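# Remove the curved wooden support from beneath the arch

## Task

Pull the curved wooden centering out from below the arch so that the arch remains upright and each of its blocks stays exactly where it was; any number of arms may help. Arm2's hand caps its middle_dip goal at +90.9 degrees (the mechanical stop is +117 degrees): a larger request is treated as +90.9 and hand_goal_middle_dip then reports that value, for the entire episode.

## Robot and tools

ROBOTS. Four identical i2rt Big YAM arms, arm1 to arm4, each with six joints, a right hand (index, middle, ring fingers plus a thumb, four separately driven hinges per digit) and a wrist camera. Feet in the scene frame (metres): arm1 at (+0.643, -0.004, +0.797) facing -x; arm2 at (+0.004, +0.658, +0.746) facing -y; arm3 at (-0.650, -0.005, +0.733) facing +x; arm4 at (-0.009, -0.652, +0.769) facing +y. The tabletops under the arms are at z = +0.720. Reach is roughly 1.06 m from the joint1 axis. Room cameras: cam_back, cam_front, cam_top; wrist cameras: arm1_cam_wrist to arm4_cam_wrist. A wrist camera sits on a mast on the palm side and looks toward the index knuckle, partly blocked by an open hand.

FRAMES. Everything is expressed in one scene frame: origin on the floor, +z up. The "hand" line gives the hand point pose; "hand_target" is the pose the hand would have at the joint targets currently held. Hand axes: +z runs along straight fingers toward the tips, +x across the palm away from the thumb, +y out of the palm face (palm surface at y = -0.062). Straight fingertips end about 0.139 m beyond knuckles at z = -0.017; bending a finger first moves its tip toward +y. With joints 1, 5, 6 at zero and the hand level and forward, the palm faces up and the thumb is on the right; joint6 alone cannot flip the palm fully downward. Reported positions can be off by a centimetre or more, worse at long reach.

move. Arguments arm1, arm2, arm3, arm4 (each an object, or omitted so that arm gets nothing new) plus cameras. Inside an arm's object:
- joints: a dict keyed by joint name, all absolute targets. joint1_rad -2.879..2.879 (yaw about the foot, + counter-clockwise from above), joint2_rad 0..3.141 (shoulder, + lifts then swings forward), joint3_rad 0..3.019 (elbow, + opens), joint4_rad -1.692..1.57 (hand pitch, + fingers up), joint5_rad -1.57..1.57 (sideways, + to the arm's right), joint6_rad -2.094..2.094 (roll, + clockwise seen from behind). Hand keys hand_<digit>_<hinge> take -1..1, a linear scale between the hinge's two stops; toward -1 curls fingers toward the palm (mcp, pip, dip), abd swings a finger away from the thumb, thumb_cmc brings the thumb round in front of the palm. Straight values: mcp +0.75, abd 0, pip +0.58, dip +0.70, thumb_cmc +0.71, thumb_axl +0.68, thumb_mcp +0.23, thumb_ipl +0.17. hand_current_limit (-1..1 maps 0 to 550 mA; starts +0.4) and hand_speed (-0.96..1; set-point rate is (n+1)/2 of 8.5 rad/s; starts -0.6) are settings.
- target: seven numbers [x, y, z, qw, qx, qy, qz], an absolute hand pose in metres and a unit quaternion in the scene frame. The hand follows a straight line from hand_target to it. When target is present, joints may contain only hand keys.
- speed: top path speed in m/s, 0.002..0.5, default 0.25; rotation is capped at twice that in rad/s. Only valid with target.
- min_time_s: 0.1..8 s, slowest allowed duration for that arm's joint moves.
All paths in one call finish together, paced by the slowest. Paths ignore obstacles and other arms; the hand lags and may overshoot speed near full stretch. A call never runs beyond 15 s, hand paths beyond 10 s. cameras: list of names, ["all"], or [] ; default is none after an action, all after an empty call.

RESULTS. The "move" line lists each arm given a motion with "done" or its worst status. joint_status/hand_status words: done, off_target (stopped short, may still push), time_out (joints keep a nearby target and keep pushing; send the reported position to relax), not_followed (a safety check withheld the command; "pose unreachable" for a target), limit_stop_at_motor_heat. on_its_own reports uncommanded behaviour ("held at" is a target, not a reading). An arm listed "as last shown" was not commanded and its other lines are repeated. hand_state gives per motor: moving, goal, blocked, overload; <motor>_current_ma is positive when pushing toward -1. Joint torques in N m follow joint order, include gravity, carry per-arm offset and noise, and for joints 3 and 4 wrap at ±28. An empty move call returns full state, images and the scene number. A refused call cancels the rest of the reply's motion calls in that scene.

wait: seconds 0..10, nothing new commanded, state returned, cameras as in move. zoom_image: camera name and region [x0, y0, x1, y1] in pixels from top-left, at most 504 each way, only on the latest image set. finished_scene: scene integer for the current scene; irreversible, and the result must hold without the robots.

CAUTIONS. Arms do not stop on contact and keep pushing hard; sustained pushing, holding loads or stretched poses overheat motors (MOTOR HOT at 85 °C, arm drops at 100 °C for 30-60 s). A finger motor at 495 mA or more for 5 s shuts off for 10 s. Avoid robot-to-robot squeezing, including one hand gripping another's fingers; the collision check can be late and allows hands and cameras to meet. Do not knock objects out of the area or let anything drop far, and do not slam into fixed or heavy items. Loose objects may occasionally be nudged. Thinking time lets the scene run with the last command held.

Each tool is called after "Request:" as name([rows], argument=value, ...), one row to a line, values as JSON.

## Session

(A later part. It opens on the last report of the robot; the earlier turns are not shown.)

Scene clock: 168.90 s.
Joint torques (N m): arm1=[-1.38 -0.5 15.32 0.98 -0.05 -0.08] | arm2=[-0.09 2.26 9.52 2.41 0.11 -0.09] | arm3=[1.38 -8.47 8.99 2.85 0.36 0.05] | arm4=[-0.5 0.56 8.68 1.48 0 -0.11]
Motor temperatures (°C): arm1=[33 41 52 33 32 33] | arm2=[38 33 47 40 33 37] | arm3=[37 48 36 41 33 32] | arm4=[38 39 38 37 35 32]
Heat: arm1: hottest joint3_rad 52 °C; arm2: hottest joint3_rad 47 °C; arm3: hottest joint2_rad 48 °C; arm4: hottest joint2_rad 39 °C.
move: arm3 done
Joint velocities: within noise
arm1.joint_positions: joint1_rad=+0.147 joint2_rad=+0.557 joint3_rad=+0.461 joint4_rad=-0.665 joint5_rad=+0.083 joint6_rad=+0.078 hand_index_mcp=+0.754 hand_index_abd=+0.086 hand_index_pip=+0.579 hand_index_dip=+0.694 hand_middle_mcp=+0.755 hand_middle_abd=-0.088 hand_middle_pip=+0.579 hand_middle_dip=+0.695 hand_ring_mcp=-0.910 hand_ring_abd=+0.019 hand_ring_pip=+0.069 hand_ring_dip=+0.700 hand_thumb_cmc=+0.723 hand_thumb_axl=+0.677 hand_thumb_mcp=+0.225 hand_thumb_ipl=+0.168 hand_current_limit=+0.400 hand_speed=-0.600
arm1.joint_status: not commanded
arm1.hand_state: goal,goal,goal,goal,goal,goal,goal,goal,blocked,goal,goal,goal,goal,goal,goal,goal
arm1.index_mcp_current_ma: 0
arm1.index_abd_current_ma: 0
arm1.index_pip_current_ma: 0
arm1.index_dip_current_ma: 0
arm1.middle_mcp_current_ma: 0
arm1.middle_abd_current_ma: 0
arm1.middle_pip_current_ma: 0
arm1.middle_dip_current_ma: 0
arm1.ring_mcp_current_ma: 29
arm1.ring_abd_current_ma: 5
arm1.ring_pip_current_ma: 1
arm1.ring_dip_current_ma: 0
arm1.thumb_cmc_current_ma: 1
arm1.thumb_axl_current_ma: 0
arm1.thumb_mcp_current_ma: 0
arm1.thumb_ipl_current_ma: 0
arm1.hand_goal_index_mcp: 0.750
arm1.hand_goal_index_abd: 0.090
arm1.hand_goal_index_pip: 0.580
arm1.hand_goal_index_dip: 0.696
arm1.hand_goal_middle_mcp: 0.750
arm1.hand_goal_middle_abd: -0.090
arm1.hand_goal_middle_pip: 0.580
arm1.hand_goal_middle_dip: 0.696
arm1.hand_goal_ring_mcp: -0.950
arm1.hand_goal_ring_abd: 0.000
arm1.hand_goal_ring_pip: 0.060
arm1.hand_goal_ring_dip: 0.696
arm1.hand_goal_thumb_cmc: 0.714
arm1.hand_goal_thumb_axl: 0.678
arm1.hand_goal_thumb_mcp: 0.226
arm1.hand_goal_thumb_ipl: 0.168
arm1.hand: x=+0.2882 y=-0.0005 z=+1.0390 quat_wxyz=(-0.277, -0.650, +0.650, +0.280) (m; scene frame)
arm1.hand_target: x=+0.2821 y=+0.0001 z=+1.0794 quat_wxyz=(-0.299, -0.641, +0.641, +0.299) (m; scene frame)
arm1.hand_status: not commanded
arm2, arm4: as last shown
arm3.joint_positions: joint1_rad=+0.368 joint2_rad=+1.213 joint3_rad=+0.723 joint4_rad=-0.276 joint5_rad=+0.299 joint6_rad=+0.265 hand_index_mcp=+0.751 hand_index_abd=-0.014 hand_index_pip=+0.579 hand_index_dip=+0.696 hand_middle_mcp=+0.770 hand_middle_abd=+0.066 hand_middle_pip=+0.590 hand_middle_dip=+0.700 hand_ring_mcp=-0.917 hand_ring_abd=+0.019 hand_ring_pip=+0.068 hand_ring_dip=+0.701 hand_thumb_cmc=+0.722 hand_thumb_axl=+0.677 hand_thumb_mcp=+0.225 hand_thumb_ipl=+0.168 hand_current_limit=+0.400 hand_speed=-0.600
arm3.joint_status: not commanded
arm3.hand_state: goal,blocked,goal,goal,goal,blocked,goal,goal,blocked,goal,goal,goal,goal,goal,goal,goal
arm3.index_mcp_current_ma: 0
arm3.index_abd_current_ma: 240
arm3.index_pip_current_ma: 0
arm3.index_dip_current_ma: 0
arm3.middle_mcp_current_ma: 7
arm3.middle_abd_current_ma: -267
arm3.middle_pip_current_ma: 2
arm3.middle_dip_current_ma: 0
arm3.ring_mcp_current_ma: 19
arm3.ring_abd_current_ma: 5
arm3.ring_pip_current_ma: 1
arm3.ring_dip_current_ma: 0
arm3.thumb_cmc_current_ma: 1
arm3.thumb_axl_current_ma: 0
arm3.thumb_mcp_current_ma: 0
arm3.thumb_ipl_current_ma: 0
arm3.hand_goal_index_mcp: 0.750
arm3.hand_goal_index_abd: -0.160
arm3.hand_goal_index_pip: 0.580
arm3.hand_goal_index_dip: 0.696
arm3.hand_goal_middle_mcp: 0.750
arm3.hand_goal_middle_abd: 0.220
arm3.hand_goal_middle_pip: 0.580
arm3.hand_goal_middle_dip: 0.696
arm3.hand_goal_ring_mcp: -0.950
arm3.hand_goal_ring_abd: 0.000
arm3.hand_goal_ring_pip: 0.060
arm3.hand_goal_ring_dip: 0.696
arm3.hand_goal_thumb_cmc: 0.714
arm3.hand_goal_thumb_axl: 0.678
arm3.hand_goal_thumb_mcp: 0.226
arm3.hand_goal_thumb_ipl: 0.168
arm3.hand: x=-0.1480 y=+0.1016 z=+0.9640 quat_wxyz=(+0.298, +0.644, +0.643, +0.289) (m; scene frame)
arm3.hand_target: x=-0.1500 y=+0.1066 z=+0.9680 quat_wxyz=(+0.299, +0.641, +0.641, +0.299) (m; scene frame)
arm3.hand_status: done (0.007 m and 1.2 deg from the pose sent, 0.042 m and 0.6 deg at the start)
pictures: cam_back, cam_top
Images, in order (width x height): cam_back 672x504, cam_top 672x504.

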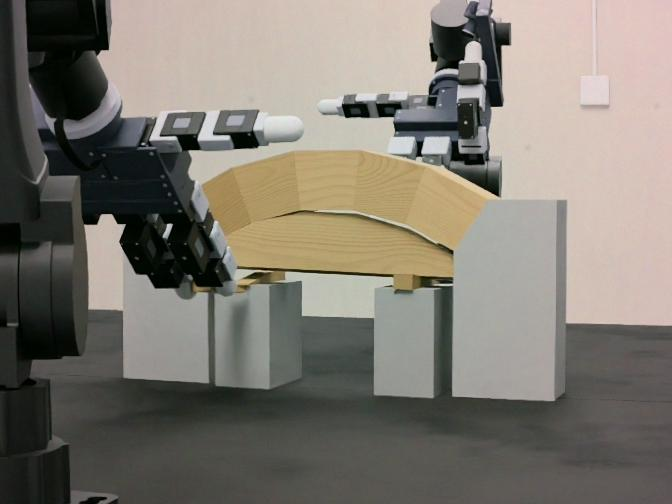

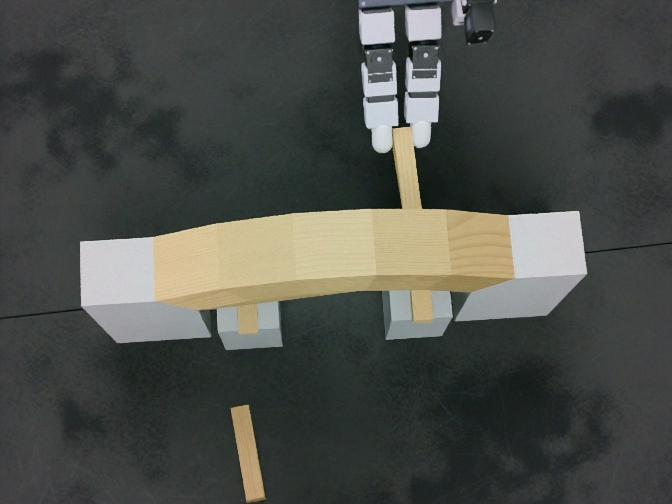

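Request:
move(arm3={"target": [-0.18, 0.1066, 0.977, 0.2988, 0.6408, 0.6408, 0.2988], "speed": 0.12}, cameras=["cam_back","cam_top"])

Request:
move(arm3={"target": [-0.24, 0.1066, 0.977, 0.2988, 0.6408, 0.6408, 0.2988], "speed": 0.15}, cameras=["cam_back","cam_top"])

Scene clock: 170.13 s.
Joint torques (N m): arm1=[-1.49 -0.56 15.36 1.05 -0.04 -0.07] | arm2=[-0.15 2.26 9.51 2.43 0.11 -0.09] | arm3=[1.55 -6.48 9.36 1.78 0.45 0.07] | arm4=[-0.5 0.67 8.7 1.48 0.01 -0.12]
Motor temperatures (°C): arm1=[33 41 52 33 32 33] | arm2=[38 33 47 40 33 37] | arm3=[37 48 36 41 33 32] | arm4=[38 39 38 37 35 32]
Heat: arm1: hottest joint3_rad 52 °C; arm2: hottest joint3_rad 47 °C; arm3: hottest joint2_rad 48 °C; arm4: hottest joint2_rad 39 °C.
move: arm3 done
Joint velocities: within noise
arm1, arm2, arm4: as last shown
arm3.joint_positions: joint1_rad=+0.405 joint2_rad=+1.115 joint3_rad=+0.681 joint4_rad=-0.313 joint5_rad=+0.326 joint6_rad=+0.291 hand_index_mcp=+0.751 hand_index_abd=-0.014 hand_index_pip=+0.579 hand_index_dip=+0.696 hand_middle_mcp=+0.770 hand_middle_abd=+0.066 hand_middle_pip=+0.590 hand_middle_dip=+0.700 hand_ring_mcp=-0.917 hand_ring_abd=+0.019 hand_ring_pip=+0.068 hand_ring_dip=+0.701 hand_thumb_cmc=+0.722 hand_thumb_axl=+0.677 hand_thumb_mcp=+0.225 hand_thumb_ipl=+0.168 hand_current_limit=+0.400 hand_speed=-0.600
arm3.joint_status: not commanded
arm3.hand_state: goal,blocked,goal,goal,goal,blocked,goal,goal,blocked,goal,goal,goal,goal,goal,goal,goal
arm3.index_mcp_current_ma: 0
arm3.index_abd_current_ma: 240
arm3.index_pip_current_ma: 0
arm3.index_dip_current_ma: 0
arm3.middle_mcp_current_ma: 7
arm3.middle_abd_current_ma: -267
arm3.middle_pip_current_ma: 2
arm3.middle_dip_current_ma: 0
arm3.ring_mcp_current_ma: 19
arm3.ring_abd_current_ma: 5
arm3.ring_pip_current_ma: 1
arm3.ring_dip_current_ma: 0
arm3.thumb_cmc_current_ma: 1
arm3.thumb_axl_current_ma: 0
arm3.thumb_mcp_current_ma: 0
arm3.thumb_ipl_current_ma: 0
arm3.hand_goal_index_mcp: 0.750
arm3.hand_goal_index_abd: -0.160
arm3.hand_goal_index_pip: 0.580
arm3.hand_goal_index_dip: 0.696
arm3.hand_goal_middle_mcp: 0.750
arm3.hand_goal_middle_abd: 0.220
arm3.hand_goal_middle_pip: 0.580
arm3.hand_goal_middle_dip: 0.696
arm3.hand_goal_ring_mcp: -0.950
arm3.hand_goal_ring_abd: 0.000
arm3.hand_goal_ring_pip: 0.060
arm3.hand_goal_ring_dip: 0.696
arm3.hand_goal_thumb_cmc: 0.714
arm3.hand_goal_thumb_axl: 0.678
arm3.hand_goal_thumb_mcp: 0.226
arm3.hand_goal_thumb_ipl: 0.168
arm3.hand: x=-0.1757 y=+0.1028 z=+0.9797 quat_wxyz=(+0.302, +0.641, +0.638, +0.300) (m; scene frame)
arm3.hand_target: x=-0.1800 y=+0.1066 z=+0.9770 quat_wxyz=(+0.299, +0.641, +0.641, +0.299) (m; scene frame)
arm3.hand_status: done (0.006 m and 0.6 deg from the pose sent, 0.035 m and 1.2 deg at the start)
pictures: cam_back, cam_top
Images, in order (width x height): cam_back 672x504, cam_top 672x504.

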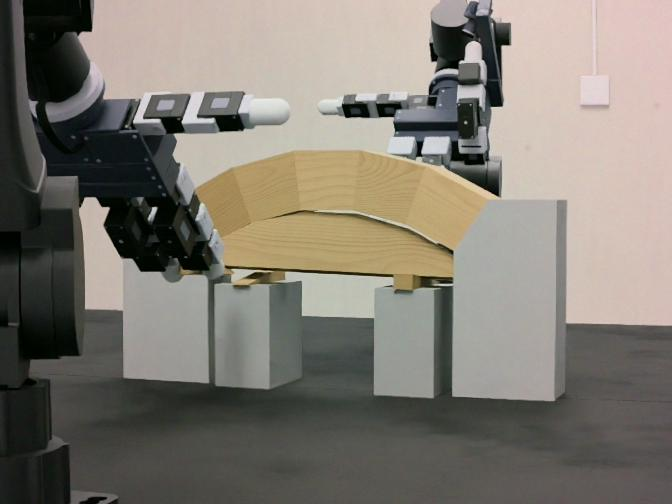

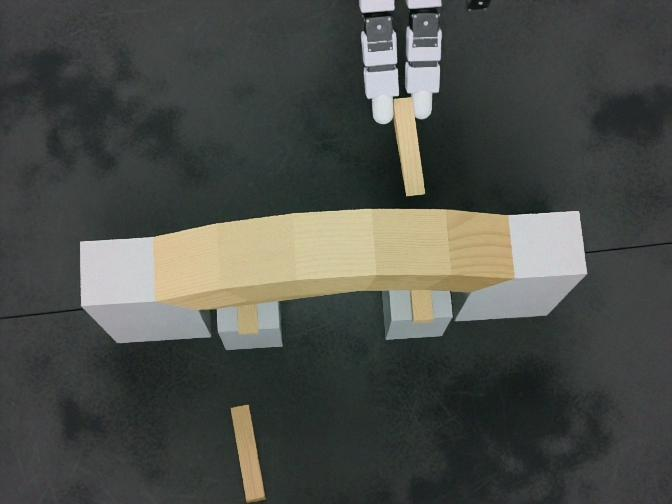

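Scene clock: 171.43 s.
Joint torques (N m): arm1=[-1.38 -0.73 15.28 1.17 -0.06 -0.12] | arm2=[-0.09 2.32 9.54 2.41 0.11 -0.1] | arm3=[1.2 -3.55 9.36 1.66 0.44 0.05] | arm4=[-0.56 0.62 8.73 1.5 0 -0.11]
Motor temperatures (°C): arm1=[33 41 53 33 32 33] | arm2=[38 33 47 40 33 37] | arm3=[37 48 36 41 33 32] | arm4=[38 39 38 37 35 32]
Heat: arm1: hottest joint3_rad 53 °C; arm2: hottest joint3_rad 47 °C; arm3: hottest joint2_rad 48 °C; arm4: hottest joint2_rad 39 °C.
move: arm3 done
Joint velocities: within noise
arm1, arm2, arm4: as last shown
arm3.joint_positions: joint1_rad=+0.502 joint2_rad=+0.941 joint3_rad=+0.581 joint4_rad=-0.413 joint5_rad=+0.396 joint6_rad=+0.363 hand_index_mcp=+0.751 hand_index_abd=-0.014 hand_index_pip=+0.579 hand_index_dip=+0.696 hand_middle_mcp=+0.770 hand_middle_abd=+0.066 hand_middle_pip=+0.590 hand_middle_dip=+0.700 hand_ring_mcp=-0.917 hand_ring_abd=+0.019 hand_ring_pip=+0.068 hand_ring_dip=+0.701 hand_thumb_cmc=+0.722 hand_thumb_axl=+0.677 hand_thumb_mcp=+0.225 hand_thumb_ipl=+0.168 hand_current_limit=+0.400 hand_speed=-0.600
arm3.joint_status: not commanded
arm3.hand_state: goal,blocked,goal,goal,goal,blocked,goal,goal,blocked,goal,goal,goal,goal,goal,goal,goal
arm3.index_mcp_current_ma: 0
arm3.index_abd_current_ma: 240
arm3.index_pip_current_ma: 0
arm3.index_dip_current_ma: 0
arm3.middle_mcp_current_ma: 7
arm3.middle_abd_current_ma: -267
arm3.middle_pip_current_ma: 2
arm3.middle_dip_current_ma: 0
arm3.ring_mcp_current_ma: 19
arm3.ring_abd_current_ma: 5
arm3.ring_pip_current_ma: 1
arm3.ring_dip_current_ma: 0
arm3.thumb_cmc_current_ma: 1
arm3.thumb_axl_current_ma: 0
arm3.thumb_mcp_current_ma: 0
arm3.thumb_ipl_current_ma: 0
arm3.hand_goal_index_mcp: 0.750
arm3.hand_goal_index_abd: -0.160
arm3.hand_goal_index_pip: 0.580
arm3.hand_goal_index_dip: 0.696
arm3.hand_goal_middle_mcp: 0.750
arm3.hand_goal_middle_abd: 0.220
arm3.hand_goal_middle_pip: 0.580
arm3.hand_goal_middle_dip: 0.696
arm3.hand_goal_ring_mcp: -0.950
arm3.hand_goal_ring_abd: 0.000
arm3.hand_goal_ring_pip: 0.060
arm3.hand_goal_ring_dip: 0.696
arm3.hand_goal_thumb_cmc: 0.714
arm3.hand_goal_thumb_axl: 0.678
arm3.hand_goal_thumb_mcp: 0.226
arm3.hand_goal_thumb_ipl: 0.168
arm3.hand: x=-0.2358 y=+0.1037 z=+0.9796 quat_wxyz=(+0.302, +0.642, +0.638, +0.300) (m; scene frame)
arm3.hand_target: x=-0.2399 y=+0.1066 z=+0.9770 quat_wxyz=(+0.299, +0.641, +0.641, +0.299) (m; scene frame)
arm3.hand_status: done (0.006 m and 0.5 deg from the pose sent, 0.064 m and 0.6 deg at the start)
pictures: cam_back, cam_top
Images, in order (width x height): cam_back 672x504, cam_top 672x504.

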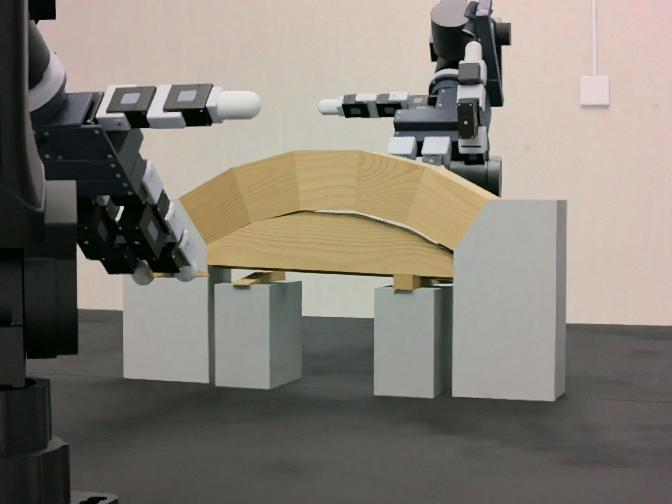

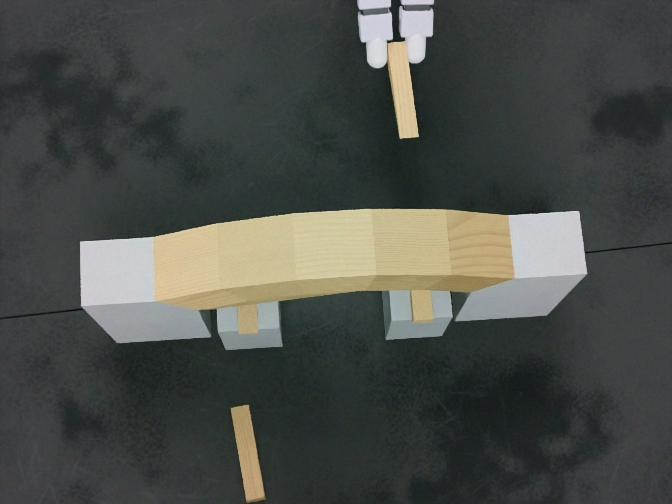

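Request:
move(arm3={"target": [-0.25, 0.20, 0.93, 0.2988, 0.6408, 0.6408, 0.2988], "speed": 0.2})

Request:
move(arm3={"target": [-0.25, 0.20, 0.872, 0.2988, 0.6408, 0.6408, 0.2988], "speed": 0.1}, cameras=["cam_back","cam_top"])

Scene clock: 173.03 s.
Joint torques (N m): arm1=[-0.97 -1.14 15.25 1.06 -0.02 -0.08] | arm2=[-0.09 2.26 9.52 2.41 0.11 -0.09] | arm3=[1.55 -6.18 11.59 2.28 0.65 0.08] | arm4=[-0.67 0.62 8.69 1.47 0 -0.12]
Motor temperatures (°C): arm1=[33 41 53 33 32 33] | arm2=[38 33 47 40 33 37] | arm3=[37 48 37 41 33 32] | arm4=[38 39 38 37 35 32]
Heat: arm1: hottest joint3_rad 53 °C; arm2: hottest joint3_rad 47 °C; arm3: hottest joint2_rad 48 °C; arm4: hottest joint2_rad 39 °C.
move: arm3 off_target
Joint velocities: within noise
arm1, arm2, arm4: as last shown
arm3.joint_positions: joint1_rad=+0.782 joint2_rad=+1.182 joint3_rad=+0.581 joint4_rad=-0.334 joint5_rad=+0.583 joint6_rad=+0.599 hand_index_mcp=+0.751 hand_index_abd=-0.014 hand_index_pip=+0.579 hand_index_dip=+0.696 hand_middle_mcp=+0.770 hand_middle_abd=+0.066 hand_middle_pip=+0.590 hand_middle_dip=+0.700 hand_ring_mcp=-0.917 hand_ring_abd=+0.019 hand_ring_pip=+0.068 hand_ring_dip=+0.701 hand_thumb_cmc=+0.722 hand_thumb_axl=+0.677 hand_thumb_mcp=+0.225 hand_thumb_ipl=+0.168 hand_current_limit=+0.400 hand_speed=-0.600
arm3.joint_status: not commanded
arm3.hand_state: goal,blocked,goal,goal,goal,blocked,goal,goal,blocked,goal,goal,goal,goal,goal,goal,goal
arm3.index_mcp_current_ma: 0
arm3.index_abd_current_ma: 240
arm3.index_pip_current_ma: 0
arm3.index_dip_current_ma: 0
arm3.middle_mcp_current_ma: 7
arm3.middle_abd_current_ma: -267
arm3.middle_pip_current_ma: 2
arm3.middle_dip_current_ma: 0
arm3.ring_mcp_current_ma: 19
arm3.ring_abd_current_ma: 5
arm3.ring_pip_current_ma: 1
arm3.ring_dip_current_ma: 0
arm3.thumb_cmc_current_ma: 1
arm3.thumb_axl_current_ma: 0
arm3.thumb_mcp_current_ma: 0
arm3.thumb_ipl_current_ma: 0
arm3.hand_goal_index_mcp: 0.750
arm3.hand_goal_index_abd: -0.160
arm3.hand_goal_index_pip: 0.580
arm3.hand_goal_index_dip: 0.696
arm3.hand_goal_middle_mcp: 0.750
arm3.hand_goal_middle_abd: 0.220
arm3.hand_goal_middle_pip: 0.580
arm3.hand_goal_middle_dip: 0.696
arm3.hand_goal_ring_mcp: -0.950
arm3.hand_goal_ring_abd: 0.000
arm3.hand_goal_ring_pip: 0.060
arm3.hand_goal_ring_dip: 0.696
arm3.hand_goal_thumb_cmc: 0.714
arm3.hand_goal_thumb_axl: 0.678
arm3.hand_goal_thumb_mcp: 0.226
arm3.hand_goal_thumb_ipl: 0.168
arm3.hand: x=-0.2576 y=+0.1860 z=+0.9142 quat_wxyz=(+0.301, +0.642, +0.648, +0.277) (m; scene frame)
arm3.hand_target: x=-0.2508 y=+0.1995 z=+0.9301 quat_wxyz=(+0.299, +0.641, +0.641, +0.299) (m; scene frame)
arm3.hand_status: off_target (0.022 m and 2.6 deg from the pose sent, 0.109 m and 0.5 deg at the start)
pictures: none

Scene clock: 174.40 s.
Joint torques (N m): arm1=[-1.67 -1.03 15.25 1.06 -0.05 -0.08] | arm2=[-0.09 2.32 9.54 2.41 0.11 -0.09] | arm3=[1.79 -6.53 7.39 2.09 0.6 0.04] | arm4=[-0.62 0.56 8.7 1.47 0 -0.12]
Motor temperatures (°C): arm1=[33 41 53 33 32 33] | arm2=[38 33 48 40 33 37] | arm3=[37 48 37 41 33 32] | arm4=[38 39 38 37 35 32]
Heat: arm1: hottest joint3_rad 53 °C; arm2: hottest joint3_rad 48 °C; arm3: hottest joint2_rad 48 °C; arm4: hottest joint2_rad 39 °C.
move: arm3 done
Joint velocities: within noise
arm1, arm2, arm4: as last shown
arm3.joint_positions: joint1_rad=+0.782 joint2_rad=+1.320 joint3_rad=+0.540 joint4_rad=-0.115 joint5_rad=+0.584 joint6_rad=+0.602 hand_index_mcp=+0.751 hand_index_abd=-0.014 hand_index_pip=+0.579 hand_index_dip=+0.696 hand_middle_mcp=+0.770 hand_middle_abd=+0.066 hand_middle_pip=+0.590 hand_middle_dip=+0.700 hand_ring_mcp=-0.917 hand_ring_abd=+0.019 hand_ring_pip=+0.068 hand_ring_dip=+0.701 hand_thumb_cmc=+0.722 hand_thumb_axl=+0.677 hand_thumb_mcp=+0.225 hand_thumb_ipl=+0.168 hand_current_limit=+0.400 hand_speed=-0.600
arm3.joint_status: not commanded
arm3.hand_state: goal,blocked,goal,goal,goal,blocked,goal,goal,blocked,goal,goal,goal,goal,goal,goal,goal
arm3.index_mcp_current_ma: 0
arm3.index_abd_current_ma: 240
arm3.index_pip_current_ma: 0
arm3.index_dip_current_ma: 0
arm3.middle_mcp_current_ma: 7
arm3.middle_abd_current_ma: -267
arm3.middle_pip_current_ma: 2
arm3.middle_dip_current_ma: 0
arm3.ring_mcp_current_ma: 19
arm3.ring_abd_current_ma: 5
arm3.ring_pip_current_ma: 1
arm3.ring_dip_current_ma: 0
arm3.thumb_cmc_current_ma: 1
arm3.thumb_axl_current_ma: 0
arm3.thumb_mcp_current_ma: 0
arm3.thumb_ipl_current_ma: 0
arm3.hand_goal_index_mcp: 0.750
arm3.hand_goal_index_abd: -0.160
arm3.hand_goal_index_pip: 0.580
arm3.hand_goal_index_dip: 0.696
arm3.hand_goal_middle_mcp: 0.750
arm3.hand_goal_middle_abd: 0.220
arm3.hand_goal_middle_pip: 0.580
arm3.hand_goal_middle_dip: 0.696
arm3.hand_goal_ring_mcp: -0.950
arm3.hand_goal_ring_abd: 0.000
arm3.hand_goal_ring_pip: 0.060
arm3.hand_goal_ring_dip: 0.696
arm3.hand_goal_thumb_cmc: 0.714
arm3.hand_goal_thumb_axl: 0.678
arm3.hand_goal_thumb_mcp: 0.226
arm3.hand_goal_thumb_ipl: 0.168
arm3.hand: x=-0.2478 y=+0.1953 z=+0.8757 quat_wxyz=(+0.300, +0.643, +0.639, +0.296) (m; scene frame)
arm3.hand_target: x=-0.2501 y=+0.1999 z=+0.8721 quat_wxyz=(+0.299, +0.641, +0.641, +0.299) (m; scene frame)
arm3.hand_status: done (0.006 m and 0.5 deg from the pose sent, 0.045 m and 2.6 deg at the start)
pictures: cam_back, cam_top
Images, in order (width x height): cam_back 672x504, cam_top 672x504.

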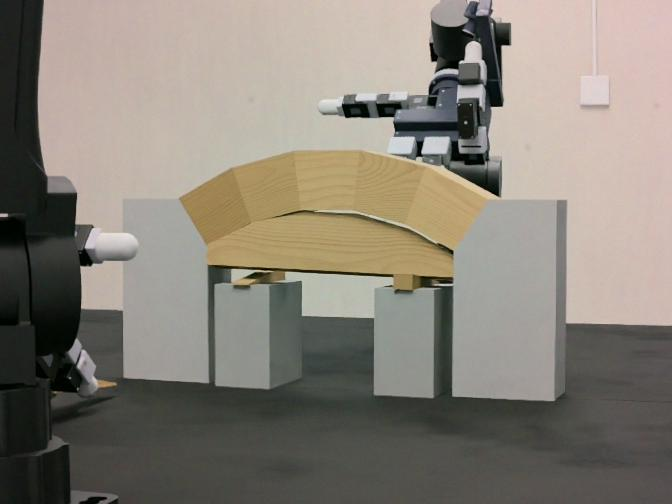

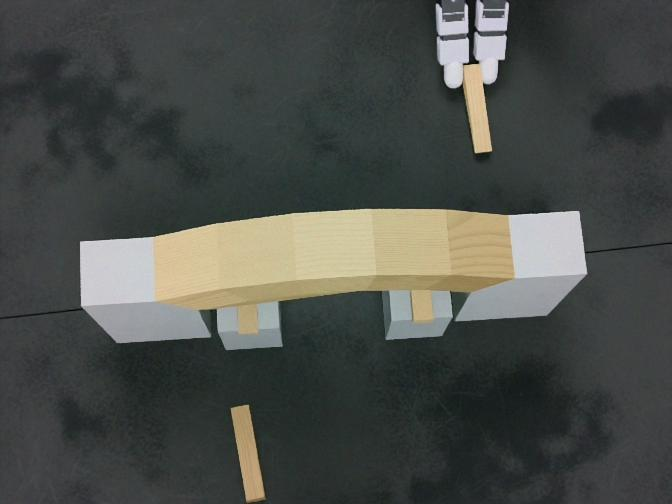

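Request:
move(arm3={"target": [-0.25, 0.20, 0.860, 0.2988, 0.6408, 0.6408, 0.2988], "speed": 0.1}, cameras=["cam_back","cam_front"])

Request:
zoom_image(camera="cam_back", region=[180, 140, 500, 320])

Request:
zoom_image(camera="cam_front", region=[180, 160, 500, 340])

Scene clock: 175.57 s.
Joint torques (N m): arm1=[-1.26 -1.08 15.31 1.01 -0.03 -0.08] | arm2=[-0.09 2.32 9.52 2.41 0.11 -0.09] | arm3=[1.85 -5.3 6.98 2.18 0.55 0.04] | arm4=[-0.67 0.62 8.72 1.48 0 -0.12]
Motor temperatures (°C): arm1=[33 41 53 33 32 33] | arm2=[38 33 48 40 33 37] | arm3=[37 48 37 41 33 32] | arm4=[38 39 38 37 35 32]
Heat: arm1: hottest joint3_rad 53 °C; arm2: hottest joint3_rad 48 °C; arm3: hottest joint2_rad 48 °C; arm4: hottest joint2_rad 39 °C.
move: arm3 done
Joint velocities: within noise
arm1, arm2, arm4: as last shown
arm3.joint_positions: joint1_rad=+0.783 joint2_rad=+1.352 joint3_rad=+0.530 joint4_rad=-0.067 joint5_rad=+0.586 joint6_rad=+0.602 hand_index_mcp=+0.751 hand_index_abd=-0.014 hand_index_pip=+0.579 hand_index_dip=+0.696 hand_middle_mcp=+0.768 hand_middle_abd=+0.066 hand_middle_pip=+0.589 hand_middle_dip=+0.700 hand_ring_mcp=-0.917 hand_ring_abd=+0.019 hand_ring_pip=+0.068 hand_ring_dip=+0.701 hand_thumb_cmc=+0.722 hand_thumb_axl=+0.677 hand_thumb_mcp=+0.225 hand_thumb_ipl=+0.168 hand_current_limit=+0.400 hand_speed=-0.600
arm3.joint_status: not commanded
arm3.hand_state: goal,blocked,goal,goal,goal,blocked,goal,goal,blocked,goal,goal,goal,goal,goal,goal,goal
arm3.index_mcp_current_ma: 0
arm3.index_abd_current_ma: 239
arm3.index_pip_current_ma: 0
arm3.index_dip_current_ma: 0
arm3.middle_mcp_current_ma: 6
arm3.middle_abd_current_ma: -267
arm3.middle_pip_current_ma: 1
arm3.middle_dip_current_ma: 0
arm3.ring_mcp_current_ma: 19
arm3.ring_abd_current_ma: 5
arm3.ring_pip_current_ma: 1
arm3.ring_dip_current_ma: 0
arm3.thumb_cmc_current_ma: 1
arm3.thumb_axl_current_ma: 0
arm3.thumb_mcp_current_ma: 0
arm3.thumb_ipl_current_ma: 0
arm3.hand_goal_index_mcp: 0.750
arm3.hand_goal_index_abd: -0.160
arm3.hand_goal_index_pip: 0.580
arm3.hand_goal_index_dip: 0.696
arm3.hand_goal_middle_mcp: 0.750
arm3.hand_goal_middle_abd: 0.220
arm3.hand_goal_middle_pip: 0.580
arm3.hand_goal_middle_dip: 0.696
arm3.hand_goal_ring_mcp: -0.950
arm3.hand_goal_ring_abd: 0.000
arm3.hand_goal_ring_pip: 0.060
arm3.hand_goal_ring_dip: 0.696
arm3.hand_goal_thumb_cmc: 0.714
arm3.hand_goal_thumb_axl: 0.678
arm3.hand_goal_thumb_mcp: 0.226
arm3.hand_goal_thumb_ipl: 0.168
arm3.hand: x=-0.2469 y=+0.1961 z=+0.8662 quat_wxyz=(+0.301, +0.643, +0.637, +0.299) (m; scene frame)
arm3.hand_target: x=-0.2500 y=+0.1998 z=+0.8601 quat_wxyz=(+0.299, +0.641, +0.641, +0.299) (m; scene frame)
arm3.hand_status: done (0.008 m and 0.5 deg from the pose sent, 0.016 m and 0.5 deg at the start)
pictures: cam_back, cam_front
Images, in order (width x height): cam_back 672x504, cam_front 672x504.

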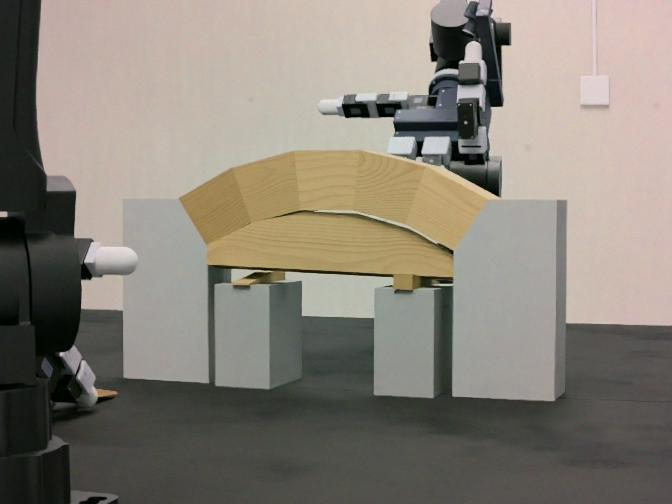

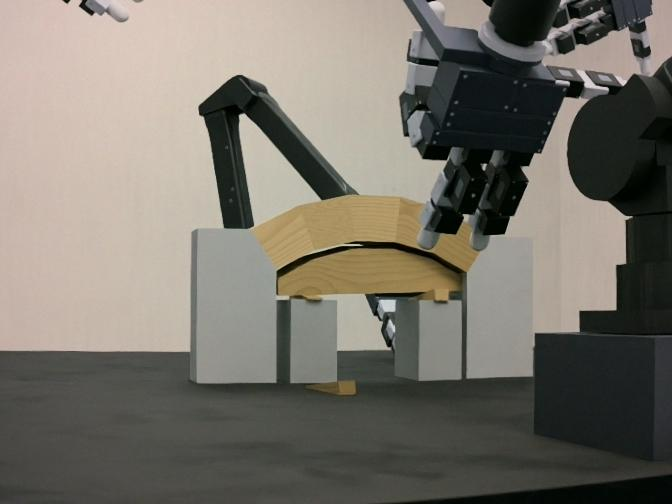

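Scaled by 1.575 from the camera's 672x504 image, which has a finer 960x720 frame.

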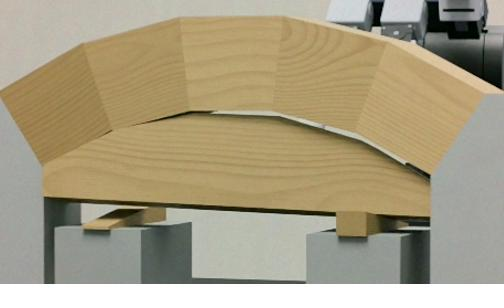

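Scaled by 1.575 from the camera's 672x504 image, which has a finer 960x720 frame.

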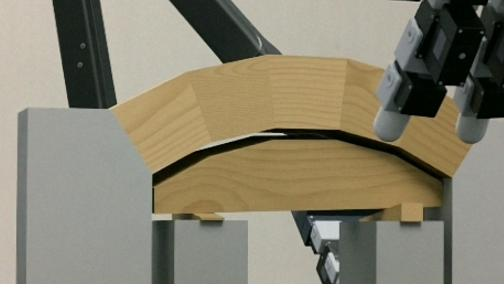

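Request:
zoom_image(camera="cam_back", region=[360, 250, 460, 310])

Request:
zoom_image(camera="cam_front", region=[380, 260, 480, 320])

Request:
move(arm3={"joints": {"hand_index_abd": 0.09, "hand_middle_abd": -0.09}}, cameras=["cam_top"])

Request:
zoom_image(camera="cam_top", region=[200, 180, 460, 360])

Scaled by 5.040 from the camera's 672x504 image, which has a finer 960x720 frame.

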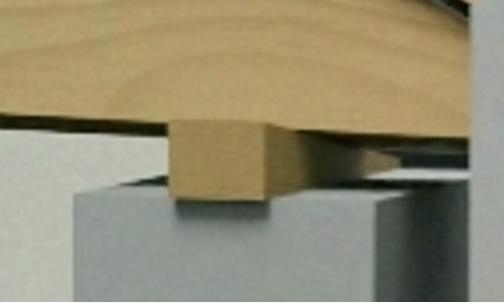

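Scaled by 5.040 from the camera's 672x504 image, which has a finer 960x720 frame.

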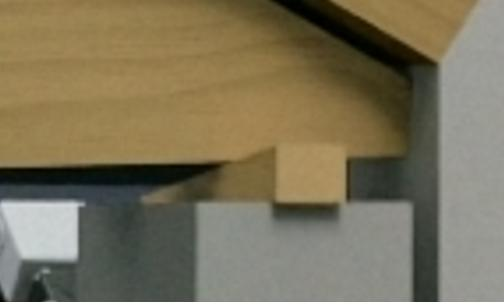

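Scene clock: 177.23 s.
Joint torques (N m): arm1=[-1.38 -0.91 15.31 1.02 -0.04 -0.09] | arm2=[-0.09 2.26 9.52 2.41 0.11 -0.09] | arm3=[1.73 -6.48 7.15 2.39 0.63 0.06] | arm4=[-0.67 0.67 8.7 1.5 0 -0.12]
Motor temperatures (°C): arm1=[33 41 54 33 32 33] | arm2=[38 33 48 40 33 37] | arm3=[37 48 37 41 33 32] | arm4=[38 39 38 37 35 32]
Heat: arm1: hottest joint3_rad 54 °C; arm2: hottest joint3_rad 48 °C; arm3: hottest joint2_rad 48 °C; arm4: hottest joint2_rad 39 °C.
move: arm3 done
Joint velocities: within noise
arm1: as last shown
arm2.joint_positions: joint1_rad=+0.026 joint2_rad=+0.643 joint3_rad=+1.411 joint4_rad=-1.287 joint5_rad=+0.093 joint6_rad=+1.162 hand_index_mcp=+0.755 hand_index_abd=+0.000 hand_index_pip=+0.577 hand_index_dip=+0.696 hand_middle_mcp=+0.755 hand_middle_abd=+0.000 hand_middle_pip=+0.577 hand_middle_dip=+0.696 hand_ring_mcp=+0.755 hand_ring_abd=+0.000 hand_ring_pip=+0.577 hand_ring_dip=+0.696 hand_thumb_cmc=+0.715 hand_thumb_axl=+0.677 hand_thumb_mcp=+0.226 hand_thumb_ipl=+0.168 hand_current_limit=+0.400 hand_speed=-0.600
arm2.joint_status: not commanded
arm2.hand_state: goal,goal,goal,goal,goal,goal,goal,goal,goal,goal,goal,goal,goal,goal,goal,goal
arm2.index_mcp_current_ma: 0
arm2.index_abd_current_ma: 0
arm2.index_pip_current_ma: 0
arm2.index_dip_current_ma: 0
arm2.middle_mcp_current_ma: 0
arm2.middle_abd_current_ma: 0
arm2.middle_pip_current_ma: 0
arm2.middle_dip_current_ma: 0
arm2.ring_mcp_current_ma: 0
arm2.ring_abd_current_ma: 0
arm2.ring_pip_current_ma: 0
arm2.ring_dip_current_ma: 0
arm2.thumb_cmc_current_ma: 0
arm2.thumb_axl_current_ma: 0
arm2.thumb_mcp_current_ma: 0
arm2.thumb_ipl_current_ma: 0
arm2.hand_goal_index_mcp: 0.754
arm2.hand_goal_index_abd: 0.000
arm2.hand_goal_index_pip: 0.576
arm2.hand_goal_index_dip: 0.696
arm2.hand_goal_middle_mcp: 0.754
arm2.hand_goal_middle_abd: 0.000
arm2.hand_goal_middle_pip: 0.576
arm2.hand_goal_middle_dip: 0.696
arm2.hand_goal_ring_mcp: 0.754
arm2.hand_goal_ring_abd: 0.000
arm2.hand_goal_ring_pip: 0.576
arm2.hand_goal_ring_dip: 0.696
arm2.hand_goal_thumb_cmc: 0.714
arm2.hand_goal_thumb_axl: 0.678
arm2.hand_goal_thumb_mcp: 0.226
arm2.hand_goal_thumb_ipl: 0.168
arm2.hand: x=-0.1014 y=+0.4106 z=+1.3164 quat_wxyz=(+0.442, +0.708, -0.495, +0.241) (m; scene frame)
arm2.hand_target: x=-0.1015 y=+0.4137 z=+1.3285 quat_wxyz=(+0.451, +0.702, -0.492, +0.248) (m; scene frame)
arm2.hand_status: not commanded
arm3.joint_positions: joint1_rad=+0.783 joint2_rad=+1.352 joint3_rad=+0.530 joint4_rad=-0.067 joint5_rad=+0.586 joint6_rad=+0.602 hand_index_mcp=+0.754 hand_index_abd=+0.087 hand_index_pip=+0.579 hand_index_dip=+0.696 hand_middle_mcp=+0.767 hand_middle_abd=-0.086 hand_middle_pip=+0.587 hand_middle_dip=+0.699 hand_ring_mcp=-0.917 hand_ring_abd=+0.019 hand_ring_pip=+0.068 hand_ring_dip=+0.701 hand_thumb_cmc=+0.722 hand_thumb_axl=+0.677 hand_thumb_mcp=+0.225 hand_thumb_ipl=+0.168 hand_current_limit=+0.400 hand_speed=-0.600
arm3.joint_status: all done
arm3.hand_state: goal,goal,goal,goal,goal,goal,goal,goal,blocked,goal,goal,goal,goal,goal,goal,goal
arm3.index_mcp_current_ma: 0
arm3.index_abd_current_ma: 0
arm3.index_pip_current_ma: 0
arm3.index_dip_current_ma: 0
arm3.middle_mcp_current_ma: 5
arm3.middle_abd_current_ma: 0
arm3.middle_pip_current_ma: 1
arm3.middle_dip_current_ma: 0
arm3.ring_mcp_current_ma: 19
arm3.ring_abd_current_ma: 5
arm3.ring_pip_current_ma: 1
arm3.ring_dip_current_ma: 0
arm3.thumb_cmc_current_ma: 1
arm3.thumb_axl_current_ma: 0
arm3.thumb_mcp_current_ma: 0
arm3.thumb_ipl_current_ma: 0
arm3.hand_goal_index_mcp: 0.750
arm3.hand_goal_index_abd: 0.090
arm3.hand_goal_index_pip: 0.580
arm3.hand_goal_index_dip: 0.696
arm3.hand_goal_middle_mcp: 0.750
arm3.hand_goal_middle_abd: -0.090
arm3.hand_goal_middle_pip: 0.580
arm3.hand_goal_middle_dip: 0.696
arm3.hand_goal_ring_mcp: -0.950
arm3.hand_goal_ring_abd: 0.000
arm3.hand_goal_ring_pip: 0.060
arm3.hand_goal_ring_dip: 0.696
arm3.hand_goal_thumb_cmc: 0.714
arm3.hand_goal_thumb_axl: 0.678
arm3.hand_goal_thumb_mcp: 0.226
arm3.hand_goal_thumb_ipl: 0.168
arm3.hand: x=-0.2469 y=+0.1961 z=+0.8663 quat_wxyz=(+0.301, +0.643, +0.637, +0.299) (m; scene frame)
arm3.hand_target: x=-0.2500 y=+0.1999 z=+0.8601 quat_wxyz=(+0.299, +0.641, +0.641, +0.299) (m; scene frame)
arm3.hand_status: not commanded
arm4.joint_positions: joint1_rad=+0.002 joint2_rad=+0.640 joint3_rad=+1.352 joint4_rad=-1.260 joint5_rad=-0.057 joint6_rad=+1.182 hand_index_mcp=+0.754 hand_index_abd=+0.000 hand_index_pip=+0.577 hand_index_dip=+0.696 hand_middle_mcp=+0.754 hand_middle_abd=+0.000 hand_middle_pip=+0.577 hand_middle_dip=+0.696 hand_ring_mcp=+0.754 hand_ring_abd=+0.000 hand_ring_pip=+0.577 hand_ring_dip=+0.696 hand_thumb_cmc=+0.714 hand_thumb_axl=+0.677 hand_thumb_mcp=+0.226 hand_thumb_ipl=+0.168 hand_current_limit=+0.400 hand_speed=-0.600
arm4.joint_status: not commanded
arm4.hand_state: goal,goal,goal,goal,goal,goal,goal,goal,goal,goal,goal,goal,goal,goal,goal,goal
arm4.index_mcp_current_ma: 0
arm4.index_abd_current_ma: 0
arm4.index_pip_current_ma: 0
arm4.index_dip_current_ma: 0
arm4.middle_mcp_current_ma: 0
arm4.middle_abd_current_ma: 0
arm4.middle_pip_current_ma: 0
arm4.middle_dip_current_ma: 0
arm4.ring_mcp_current_ma: 0
arm4.ring_abd_current_ma: 0
arm4.ring_pip_current_ma: 0
arm4.ring_dip_current_ma: 0
arm4.thumb_cmc_current_ma: 0
arm4.thumb_axl_current_ma: 0
arm4.thumb_mcp_current_ma: 0
arm4.thumb_ipl_current_ma: 0
arm4.hand_goal_index_mcp: 0.754
arm4.hand_goal_index_abd: 0.000
arm4.hand_goal_index_pip: 0.576
arm4.hand_goal_index_dip: 0.696
arm4.hand_goal_middle_mcp: 0.754
arm4.hand_goal_middle_abd: 0.000
arm4.hand_goal_middle_pip: 0.576
arm4.hand_goal_middle_dip: 0.696
arm4.hand_goal_ring_mcp: 0.754
arm4.hand_goal_ring_abd: 0.000
arm4.hand_goal_ring_pip: 0.576
arm4.hand_goal_ring_dip: 0.696
arm4.hand_goal_thumb_cmc: 0.714
arm4.hand_goal_thumb_axl: 0.678
arm4.hand_goal_thumb_mcp: 0.226
arm4.hand_goal_thumb_ipl: 0.168
arm4.hand: x=+0.0525 y=-0.3823 z=+1.3097 quat_wxyz=(-0.296, +0.459, +0.741, +0.392) (m; scene frame)
arm4.hand_target: x=+0.0524 y=-0.3847 z=+1.3217 quat_wxyz=(-0.302, +0.455, +0.736, +0.401) (m; scene frame)
arm4.hand_status: not commanded
pictures: cam_top
Images, in order (width x height): cam_top 672x504.

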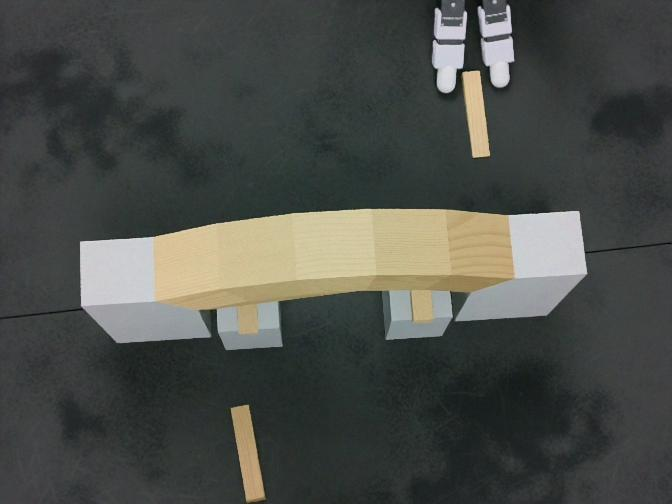

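Scaled by 1.938 from the camera's 672x504 image, which has a finer 960x720 frame.

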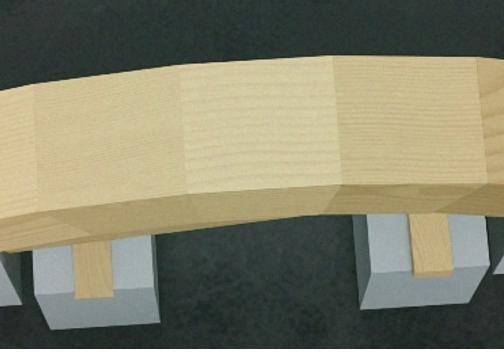

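Request:
move(arm3={"target": [-0.255, 0.19, 1.0, 0.2988, 0.6408, 0.6408, 0.2988], "speed": 0.3}, arm1={"target": [0.20, 0.08, 1.02, 0.2988, 0.6408, -0.6408, -0.2988], "speed": 0.3})

Request:
move(arm3={"target": [-0.14, -0.05, 1.0, 0.2988, 0.6408, 0.6408, 0.2988], "speed": 0.3}, arm1={"target": [0.125, 0.080, 0.995, 0.2988, 0.6408, -0.6408, -0.2988], "speed": 0.15}, cameras=["cam_top", "cam_back", "cam_front"])

Scene clock: 179.13 s.
Joint torques (N m): arm1=[-0.79 -2.9 13.64 1.95 -0.27 -0.06] | arm2=[-0.09 2.32 9.52 2.43 0.11 -0.1] | arm3=[0.79 -4.07 13.12 1.5 0.39 0.11] | arm4=[-0.5 0.56 8.72 1.47 0 -0.11]
Motor temperatures (°C): arm1=[33 41 54 33 32 33] | arm2=[38 33 48 40 33 37] | arm3=[37 48 37 41 33 32] | arm4=[38 39 38 37 35 32]
Heat: arm1: hottest joint3_rad 54 °C; arm2: hottest joint3_rad 48 °C; arm3: hottest joint2_rad 48 °C; arm4: hottest joint2_rad 39 °C.
move: arm1 off_target; arm3 off_target
Joint velocities: within noise
arm1.joint_positions: joint1_rad=-0.197 joint2_rad=+0.931 joint3_rad=+0.461 joint4_rad=-0.295 joint5_rad=-0.180 joint6_rad=-0.144 hand_index_mcp=+0.754 hand_index_abd=+0.087 hand_index_pip=+0.579 hand_index_dip=+0.694 hand_middle_mcp=+0.755 hand_middle_abd=-0.088 hand_middle_pip=+0.579 hand_middle_dip=+0.695 hand_ring_mcp=-0.910 hand_ring_abd=+0.019 hand_ring_pip=+0.069 hand_ring_dip=+0.700 hand_thumb_cmc=+0.723 hand_thumb_axl=+0.677 hand_thumb_mcp=+0.225 hand_thumb_ipl=+0.168 hand_current_limit=+0.400 hand_speed=-0.600
arm1.joint_status: not commanded
arm1.hand_state: goal,goal,goal,goal,goal,goal,goal,goal,blocked,goal,goal,goal,goal,goal,goal,goal
arm1.index_mcp_current_ma: 0
arm1.index_abd_current_ma: 0
arm1.index_pip_current_ma: 0
arm1.index_dip_current_ma: 0
arm1.middle_mcp_current_ma: 0
arm1.middle_abd_current_ma: 0
arm1.middle_pip_current_ma: 0
arm1.middle_dip_current_ma: 0
arm1.ring_mcp_current_ma: 29
arm1.ring_abd_current_ma: 5
arm1.ring_pip_current_ma: 1
arm1.ring_dip_current_ma: 0
arm1.thumb_cmc_current_ma: 1
arm1.thumb_axl_current_ma: 0
arm1.thumb_mcp_current_ma: 0
arm1.thumb_ipl_current_ma: 0
arm1.hand_goal_index_mcp: 0.750
arm1.hand_goal_index_abd: 0.090
arm1.hand_goal_index_pip: 0.580
arm1.hand_goal_index_dip: 0.696
arm1.hand_goal_middle_mcp: 0.750
arm1.hand_goal_middle_abd: -0.090
arm1.hand_goal_middle_pip: 0.580
arm1.hand_goal_middle_dip: 0.696
arm1.hand_goal_ring_mcp: -0.950
arm1.hand_goal_ring_abd: 0.000
arm1.hand_goal_ring_pip: 0.060
arm1.hand_goal_ring_dip: 0.696
arm1.hand_goal_thumb_cmc: 0.714
arm1.hand_goal_thumb_axl: 0.678
arm1.hand_goal_thumb_mcp: 0.226
arm1.hand_goal_thumb_ipl: 0.168
arm1.hand: x=+0.2194 y=+0.0738 z=+0.9897 quat_wxyz=(-0.286, -0.645, +0.652, +0.276) (m; scene frame)
arm1.hand_target: x=+0.2026 y=+0.0796 z=+1.0202 quat_wxyz=(-0.299, -0.641, +0.641, +0.299) (m; scene frame)
arm1.hand_status: off_target (0.037 m and 3.3 deg from the pose sent, 0.121 m and 3.6 deg at the start)
arm2, arm4: as last shown
arm3.joint_positions: joint1_rad=+0.783 joint2_rad=+1.041 joint3_rad=+0.678 joint4_rad=-0.548 joint5_rad=+0.581 joint6_rad=+0.587 hand_index_mcp=+0.755 hand_index_abd=+0.087 hand_index_pip=+0.579 hand_index_dip=+0.696 hand_middle_mcp=+0.764 hand_middle_abd=-0.087 hand_middle_pip=+0.586 hand_middle_dip=+0.699 hand_ring_mcp=-0.917 hand_ring_abd=+0.019 hand_ring_pip=+0.068 hand_ring_dip=+0.701 hand_thumb_cmc=+0.722 hand_thumb_axl=+0.677 hand_thumb_mcp=+0.225 hand_thumb_ipl=+0.168 hand_current_limit=+0.400 hand_speed=-0.600
arm3.joint_status: not commanded
arm3.hand_state: goal,goal,goal,goal,goal,goal,goal,goal,blocked,goal,goal,goal,goal,goal,goal,goal
arm3.index_mcp_current_ma: 0
arm3.index_abd_current_ma: 0
arm3.index_pip_current_ma: 0
arm3.index_dip_current_ma: 0
arm3.middle_mcp_current_ma: 4
arm3.middle_abd_current_ma: 0
arm3.middle_pip_current_ma: 1
arm3.middle_dip_current_ma: 0
arm3.ring_mcp_current_ma: 19
arm3.ring_abd_current_ma: 5
arm3.ring_pip_current_ma: 1
arm3.ring_dip_current_ma: 0
arm3.thumb_cmc_current_ma: 1
arm3.thumb_axl_current_ma: 0
arm3.thumb_mcp_current_ma: 0
arm3.thumb_ipl_current_ma: 0
arm3.hand_goal_index_mcp: 0.750
arm3.hand_goal_index_abd: 0.090
arm3.hand_goal_index_pip: 0.580
arm3.hand_goal_index_dip: 0.696
arm3.hand_goal_middle_mcp: 0.750
arm3.hand_goal_middle_abd: -0.090
arm3.hand_goal_middle_pip: 0.580
arm3.hand_goal_middle_dip: 0.696
arm3.hand_goal_ring_mcp: -0.950
arm3.hand_goal_ring_abd: 0.000
arm3.hand_goal_ring_pip: 0.060
arm3.hand_goal_ring_dip: 0.696
arm3.hand_goal_thumb_cmc: 0.714
arm3.hand_goal_thumb_axl: 0.678
arm3.hand_goal_thumb_mcp: 0.226
arm3.hand_goal_thumb_ipl: 0.168
arm3.hand: x=-0.2631 y=+0.1825 z=+0.9835 quat_wxyz=(+0.301, +0.638, +0.648, +0.287) (m; scene frame)
arm3.hand_target: x=-0.2557 y=+0.1896 z=+0.9999 quat_wxyz=(+0.299, +0.641, +0.641, +0.299) (m; scene frame)
arm3.hand_status: off_target (0.020 m and 1.6 deg from the pose sent, 0.134 m and 0.5 deg at the start)
pictures: none

Scene clock: 181.10 s.
Joint torques (N m): arm1=[0.21 -6.53 12.75 2.13 0.04 0.08] | arm2=[-0.09 2.32 9.52 2.4 0.11 -0.09] | arm3=[0.79 -3.96 13.59 3 -0.06 -0.14] | arm4=[-0.62 0.62 8.69 1.48 0 -0.11]
Motor temperatures (°C): arm1=[33 41 54 33 32 33] | arm2=[38 33 48 40 33 37] | arm3=[37 48 37 41 33 32] | arm4=[38 39 38 37 35 32]
Heat: arm1: hottest joint3_rad 54 °C; arm2: hottest joint3_rad 48 °C; arm3: hottest joint2_rad 48 °C; arm4: hottest joint2_rad 39 °C.
move: arm1 off_target; arm3 off_target
Joint velocities: within noise
arm1.joint_positions: joint1_rad=-0.158 joint2_rad=+1.218 joint3_rad=+0.579 joint4_rad=-0.114 joint5_rad=-0.148 joint6_rad=-0.128 hand_index_mcp=+0.754 hand_index_abd=+0.087 hand_index_pip=+0.579 hand_index_dip=+0.694 hand_middle_mcp=+0.755 hand_middle_abd=-0.088 hand_middle_pip=+0.579 hand_middle_dip=+0.695 hand_ring_mcp=-0.910 hand_ring_abd=+0.019 hand_ring_pip=+0.069 hand_ring_dip=+0.700 hand_thumb_cmc=+0.723 hand_thumb_axl=+0.677 hand_thumb_mcp=+0.225 hand_thumb_ipl=+0.168 hand_current_limit=+0.400 hand_speed=-0.600
arm1.joint_status: not commanded
arm1.hand_state: goal,goal,goal,goal,goal,goal,goal,goal,blocked,goal,goal,goal,goal,goal,goal,goal
arm1.index_mcp_current_ma: 0
arm1.index_abd_current_ma: 0
arm1.index_pip_current_ma: 0
arm1.index_dip_current_ma: 0
arm1.middle_mcp_current_ma: 0
arm1.middle_abd_current_ma: 0
arm1.middle_pip_current_ma: 0
arm1.middle_dip_current_ma: 0
arm1.ring_mcp_current_ma: 29
arm1.ring_abd_current_ma: 5
arm1.ring_pip_current_ma: 1
arm1.ring_dip_current_ma: 0
arm1.thumb_cmc_current_ma: 1
arm1.thumb_axl_current_ma: 0
arm1.thumb_mcp_current_ma: 0
arm1.thumb_ipl_current_ma: 0
arm1.hand_goal_index_mcp: 0.750
arm1.hand_goal_index_abd: 0.090
arm1.hand_goal_index_pip: 0.580
arm1.hand_goal_index_dip: 0.696
arm1.hand_goal_middle_mcp: 0.750
arm1.hand_goal_middle_abd: -0.090
arm1.hand_goal_middle_pip: 0.580
arm1.hand_goal_middle_dip: 0.696
arm1.hand_goal_ring_mcp: -0.950
arm1.hand_goal_ring_abd: 0.000
arm1.hand_goal_ring_pip: 0.060
arm1.hand_goal_ring_dip: 0.696
arm1.hand_goal_thumb_cmc: 0.714
arm1.hand_goal_thumb_axl: 0.678
arm1.hand_goal_thumb_mcp: 0.226
arm1.hand_goal_thumb_ipl: 0.168
arm1.hand: x=+0.1472 y=+0.0780 z=+0.9712 quat_wxyz=(-0.285, -0.648, +0.648, +0.281) (m; scene frame)
arm1.hand_target: x=+0.1271 y=+0.0795 z=+0.9954 quat_wxyz=(-0.299, -0.641, +0.641, +0.299) (m; scene frame)
arm1.hand_status: off_target (0.033 m and 2.8 deg from the pose sent, 0.095 m and 3.3 deg at the start)
arm2, arm4: as last shown
arm3.joint_positions: joint1_rad=-0.079 joint2_rad=+1.092 joint3_rad=+0.680 joint4_rad=-0.347 joint5_rad=-0.051 joint6_rad=-0.036 hand_index_mcp=+0.755 hand_index_abd=+0.087 hand_index_pip=+0.579 hand_index_dip=+0.696 hand_middle_mcp=+0.764 hand_middle_abd=-0.087 hand_middle_pip=+0.586 hand_middle_dip=+0.699 hand_ring_mcp=-0.917 hand_ring_abd=+0.019 hand_ring_pip=+0.068 hand_ring_dip=+0.701 hand_thumb_cmc=+0.722 hand_thumb_axl=+0.677 hand_thumb_mcp=+0.225 hand_thumb_ipl=+0.168 hand_current_limit=+0.400 hand_speed=-0.600
arm3.joint_status: not commanded
arm3.hand_state: goal,goal,goal,goal,goal,goal,goal,goal,blocked,goal,goal,goal,goal,goal,goal,goal
arm3.index_mcp_current_ma: 1
arm3.index_abd_current_ma: 0
arm3.index_pip_current_ma: 0
arm3.index_dip_current_ma: 0
arm3.middle_mcp_current_ma: 4
arm3.middle_abd_current_ma: 0
arm3.middle_pip_current_ma: 1
arm3.middle_dip_current_ma: 0
arm3.ring_mcp_current_ma: 19
arm3.ring_abd_current_ma: 5
arm3.ring_pip_current_ma: 1
arm3.ring_dip_current_ma: 0
arm3.thumb_cmc_current_ma: 1
arm3.thumb_axl_current_ma: 0
arm3.thumb_mcp_current_ma: 0
arm3.thumb_ipl_current_ma: 0
arm3.hand_goal_index_mcp: 0.750
arm3.hand_goal_index_abd: 0.090
arm3.hand_goal_index_pip: 0.580
arm3.hand_goal_index_dip: 0.696
arm3.hand_goal_middle_mcp: 0.750
arm3.hand_goal_middle_abd: -0.090
arm3.hand_goal_middle_pip: 0.580
arm3.hand_goal_middle_dip: 0.696
arm3.hand_goal_ring_mcp: -0.950
arm3.hand_goal_ring_abd: 0.000
arm3.hand_goal_ring_pip: 0.060
arm3.hand_goal_ring_dip: 0.696
arm3.hand_goal_thumb_cmc: 0.714
arm3.hand_goal_thumb_axl: 0.678
arm3.hand_goal_thumb_mcp: 0.226
arm3.hand_goal_thumb_ipl: 0.168
arm3.hand: x=-0.1564 y=-0.0437 z=+0.9740 quat_wxyz=(+0.280, +0.647, +0.649, +0.286) (m; scene frame)
arm3.hand_target: x=-0.1419 y=-0.0499 z=+1.0002 quat_wxyz=(+0.299, +0.641, +0.641, +0.299) (m; scene frame)
arm3.hand_status: off_target (0.031 m and 2.9 deg from the pose sent, 0.264 m and 1.6 deg at the start)
pictures: cam_back, cam_front, cam_top
Images, in order (width x height): cam_back 672x504, cam_front 672x504, cam_top 672x504.

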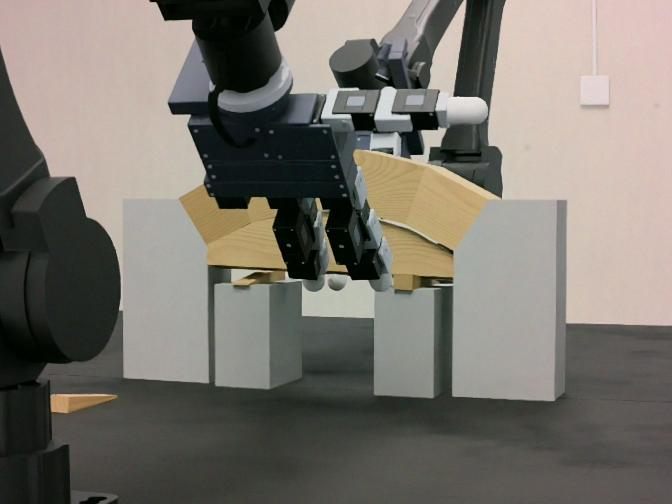

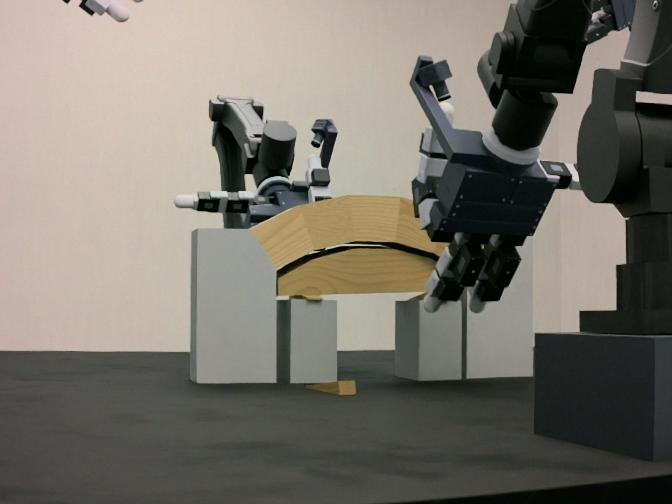

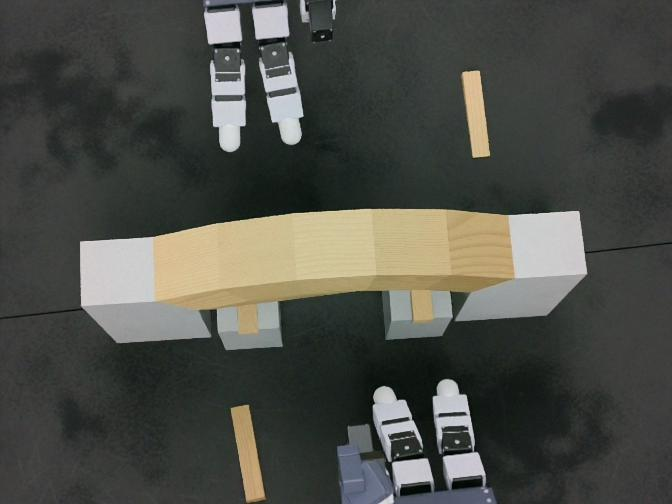

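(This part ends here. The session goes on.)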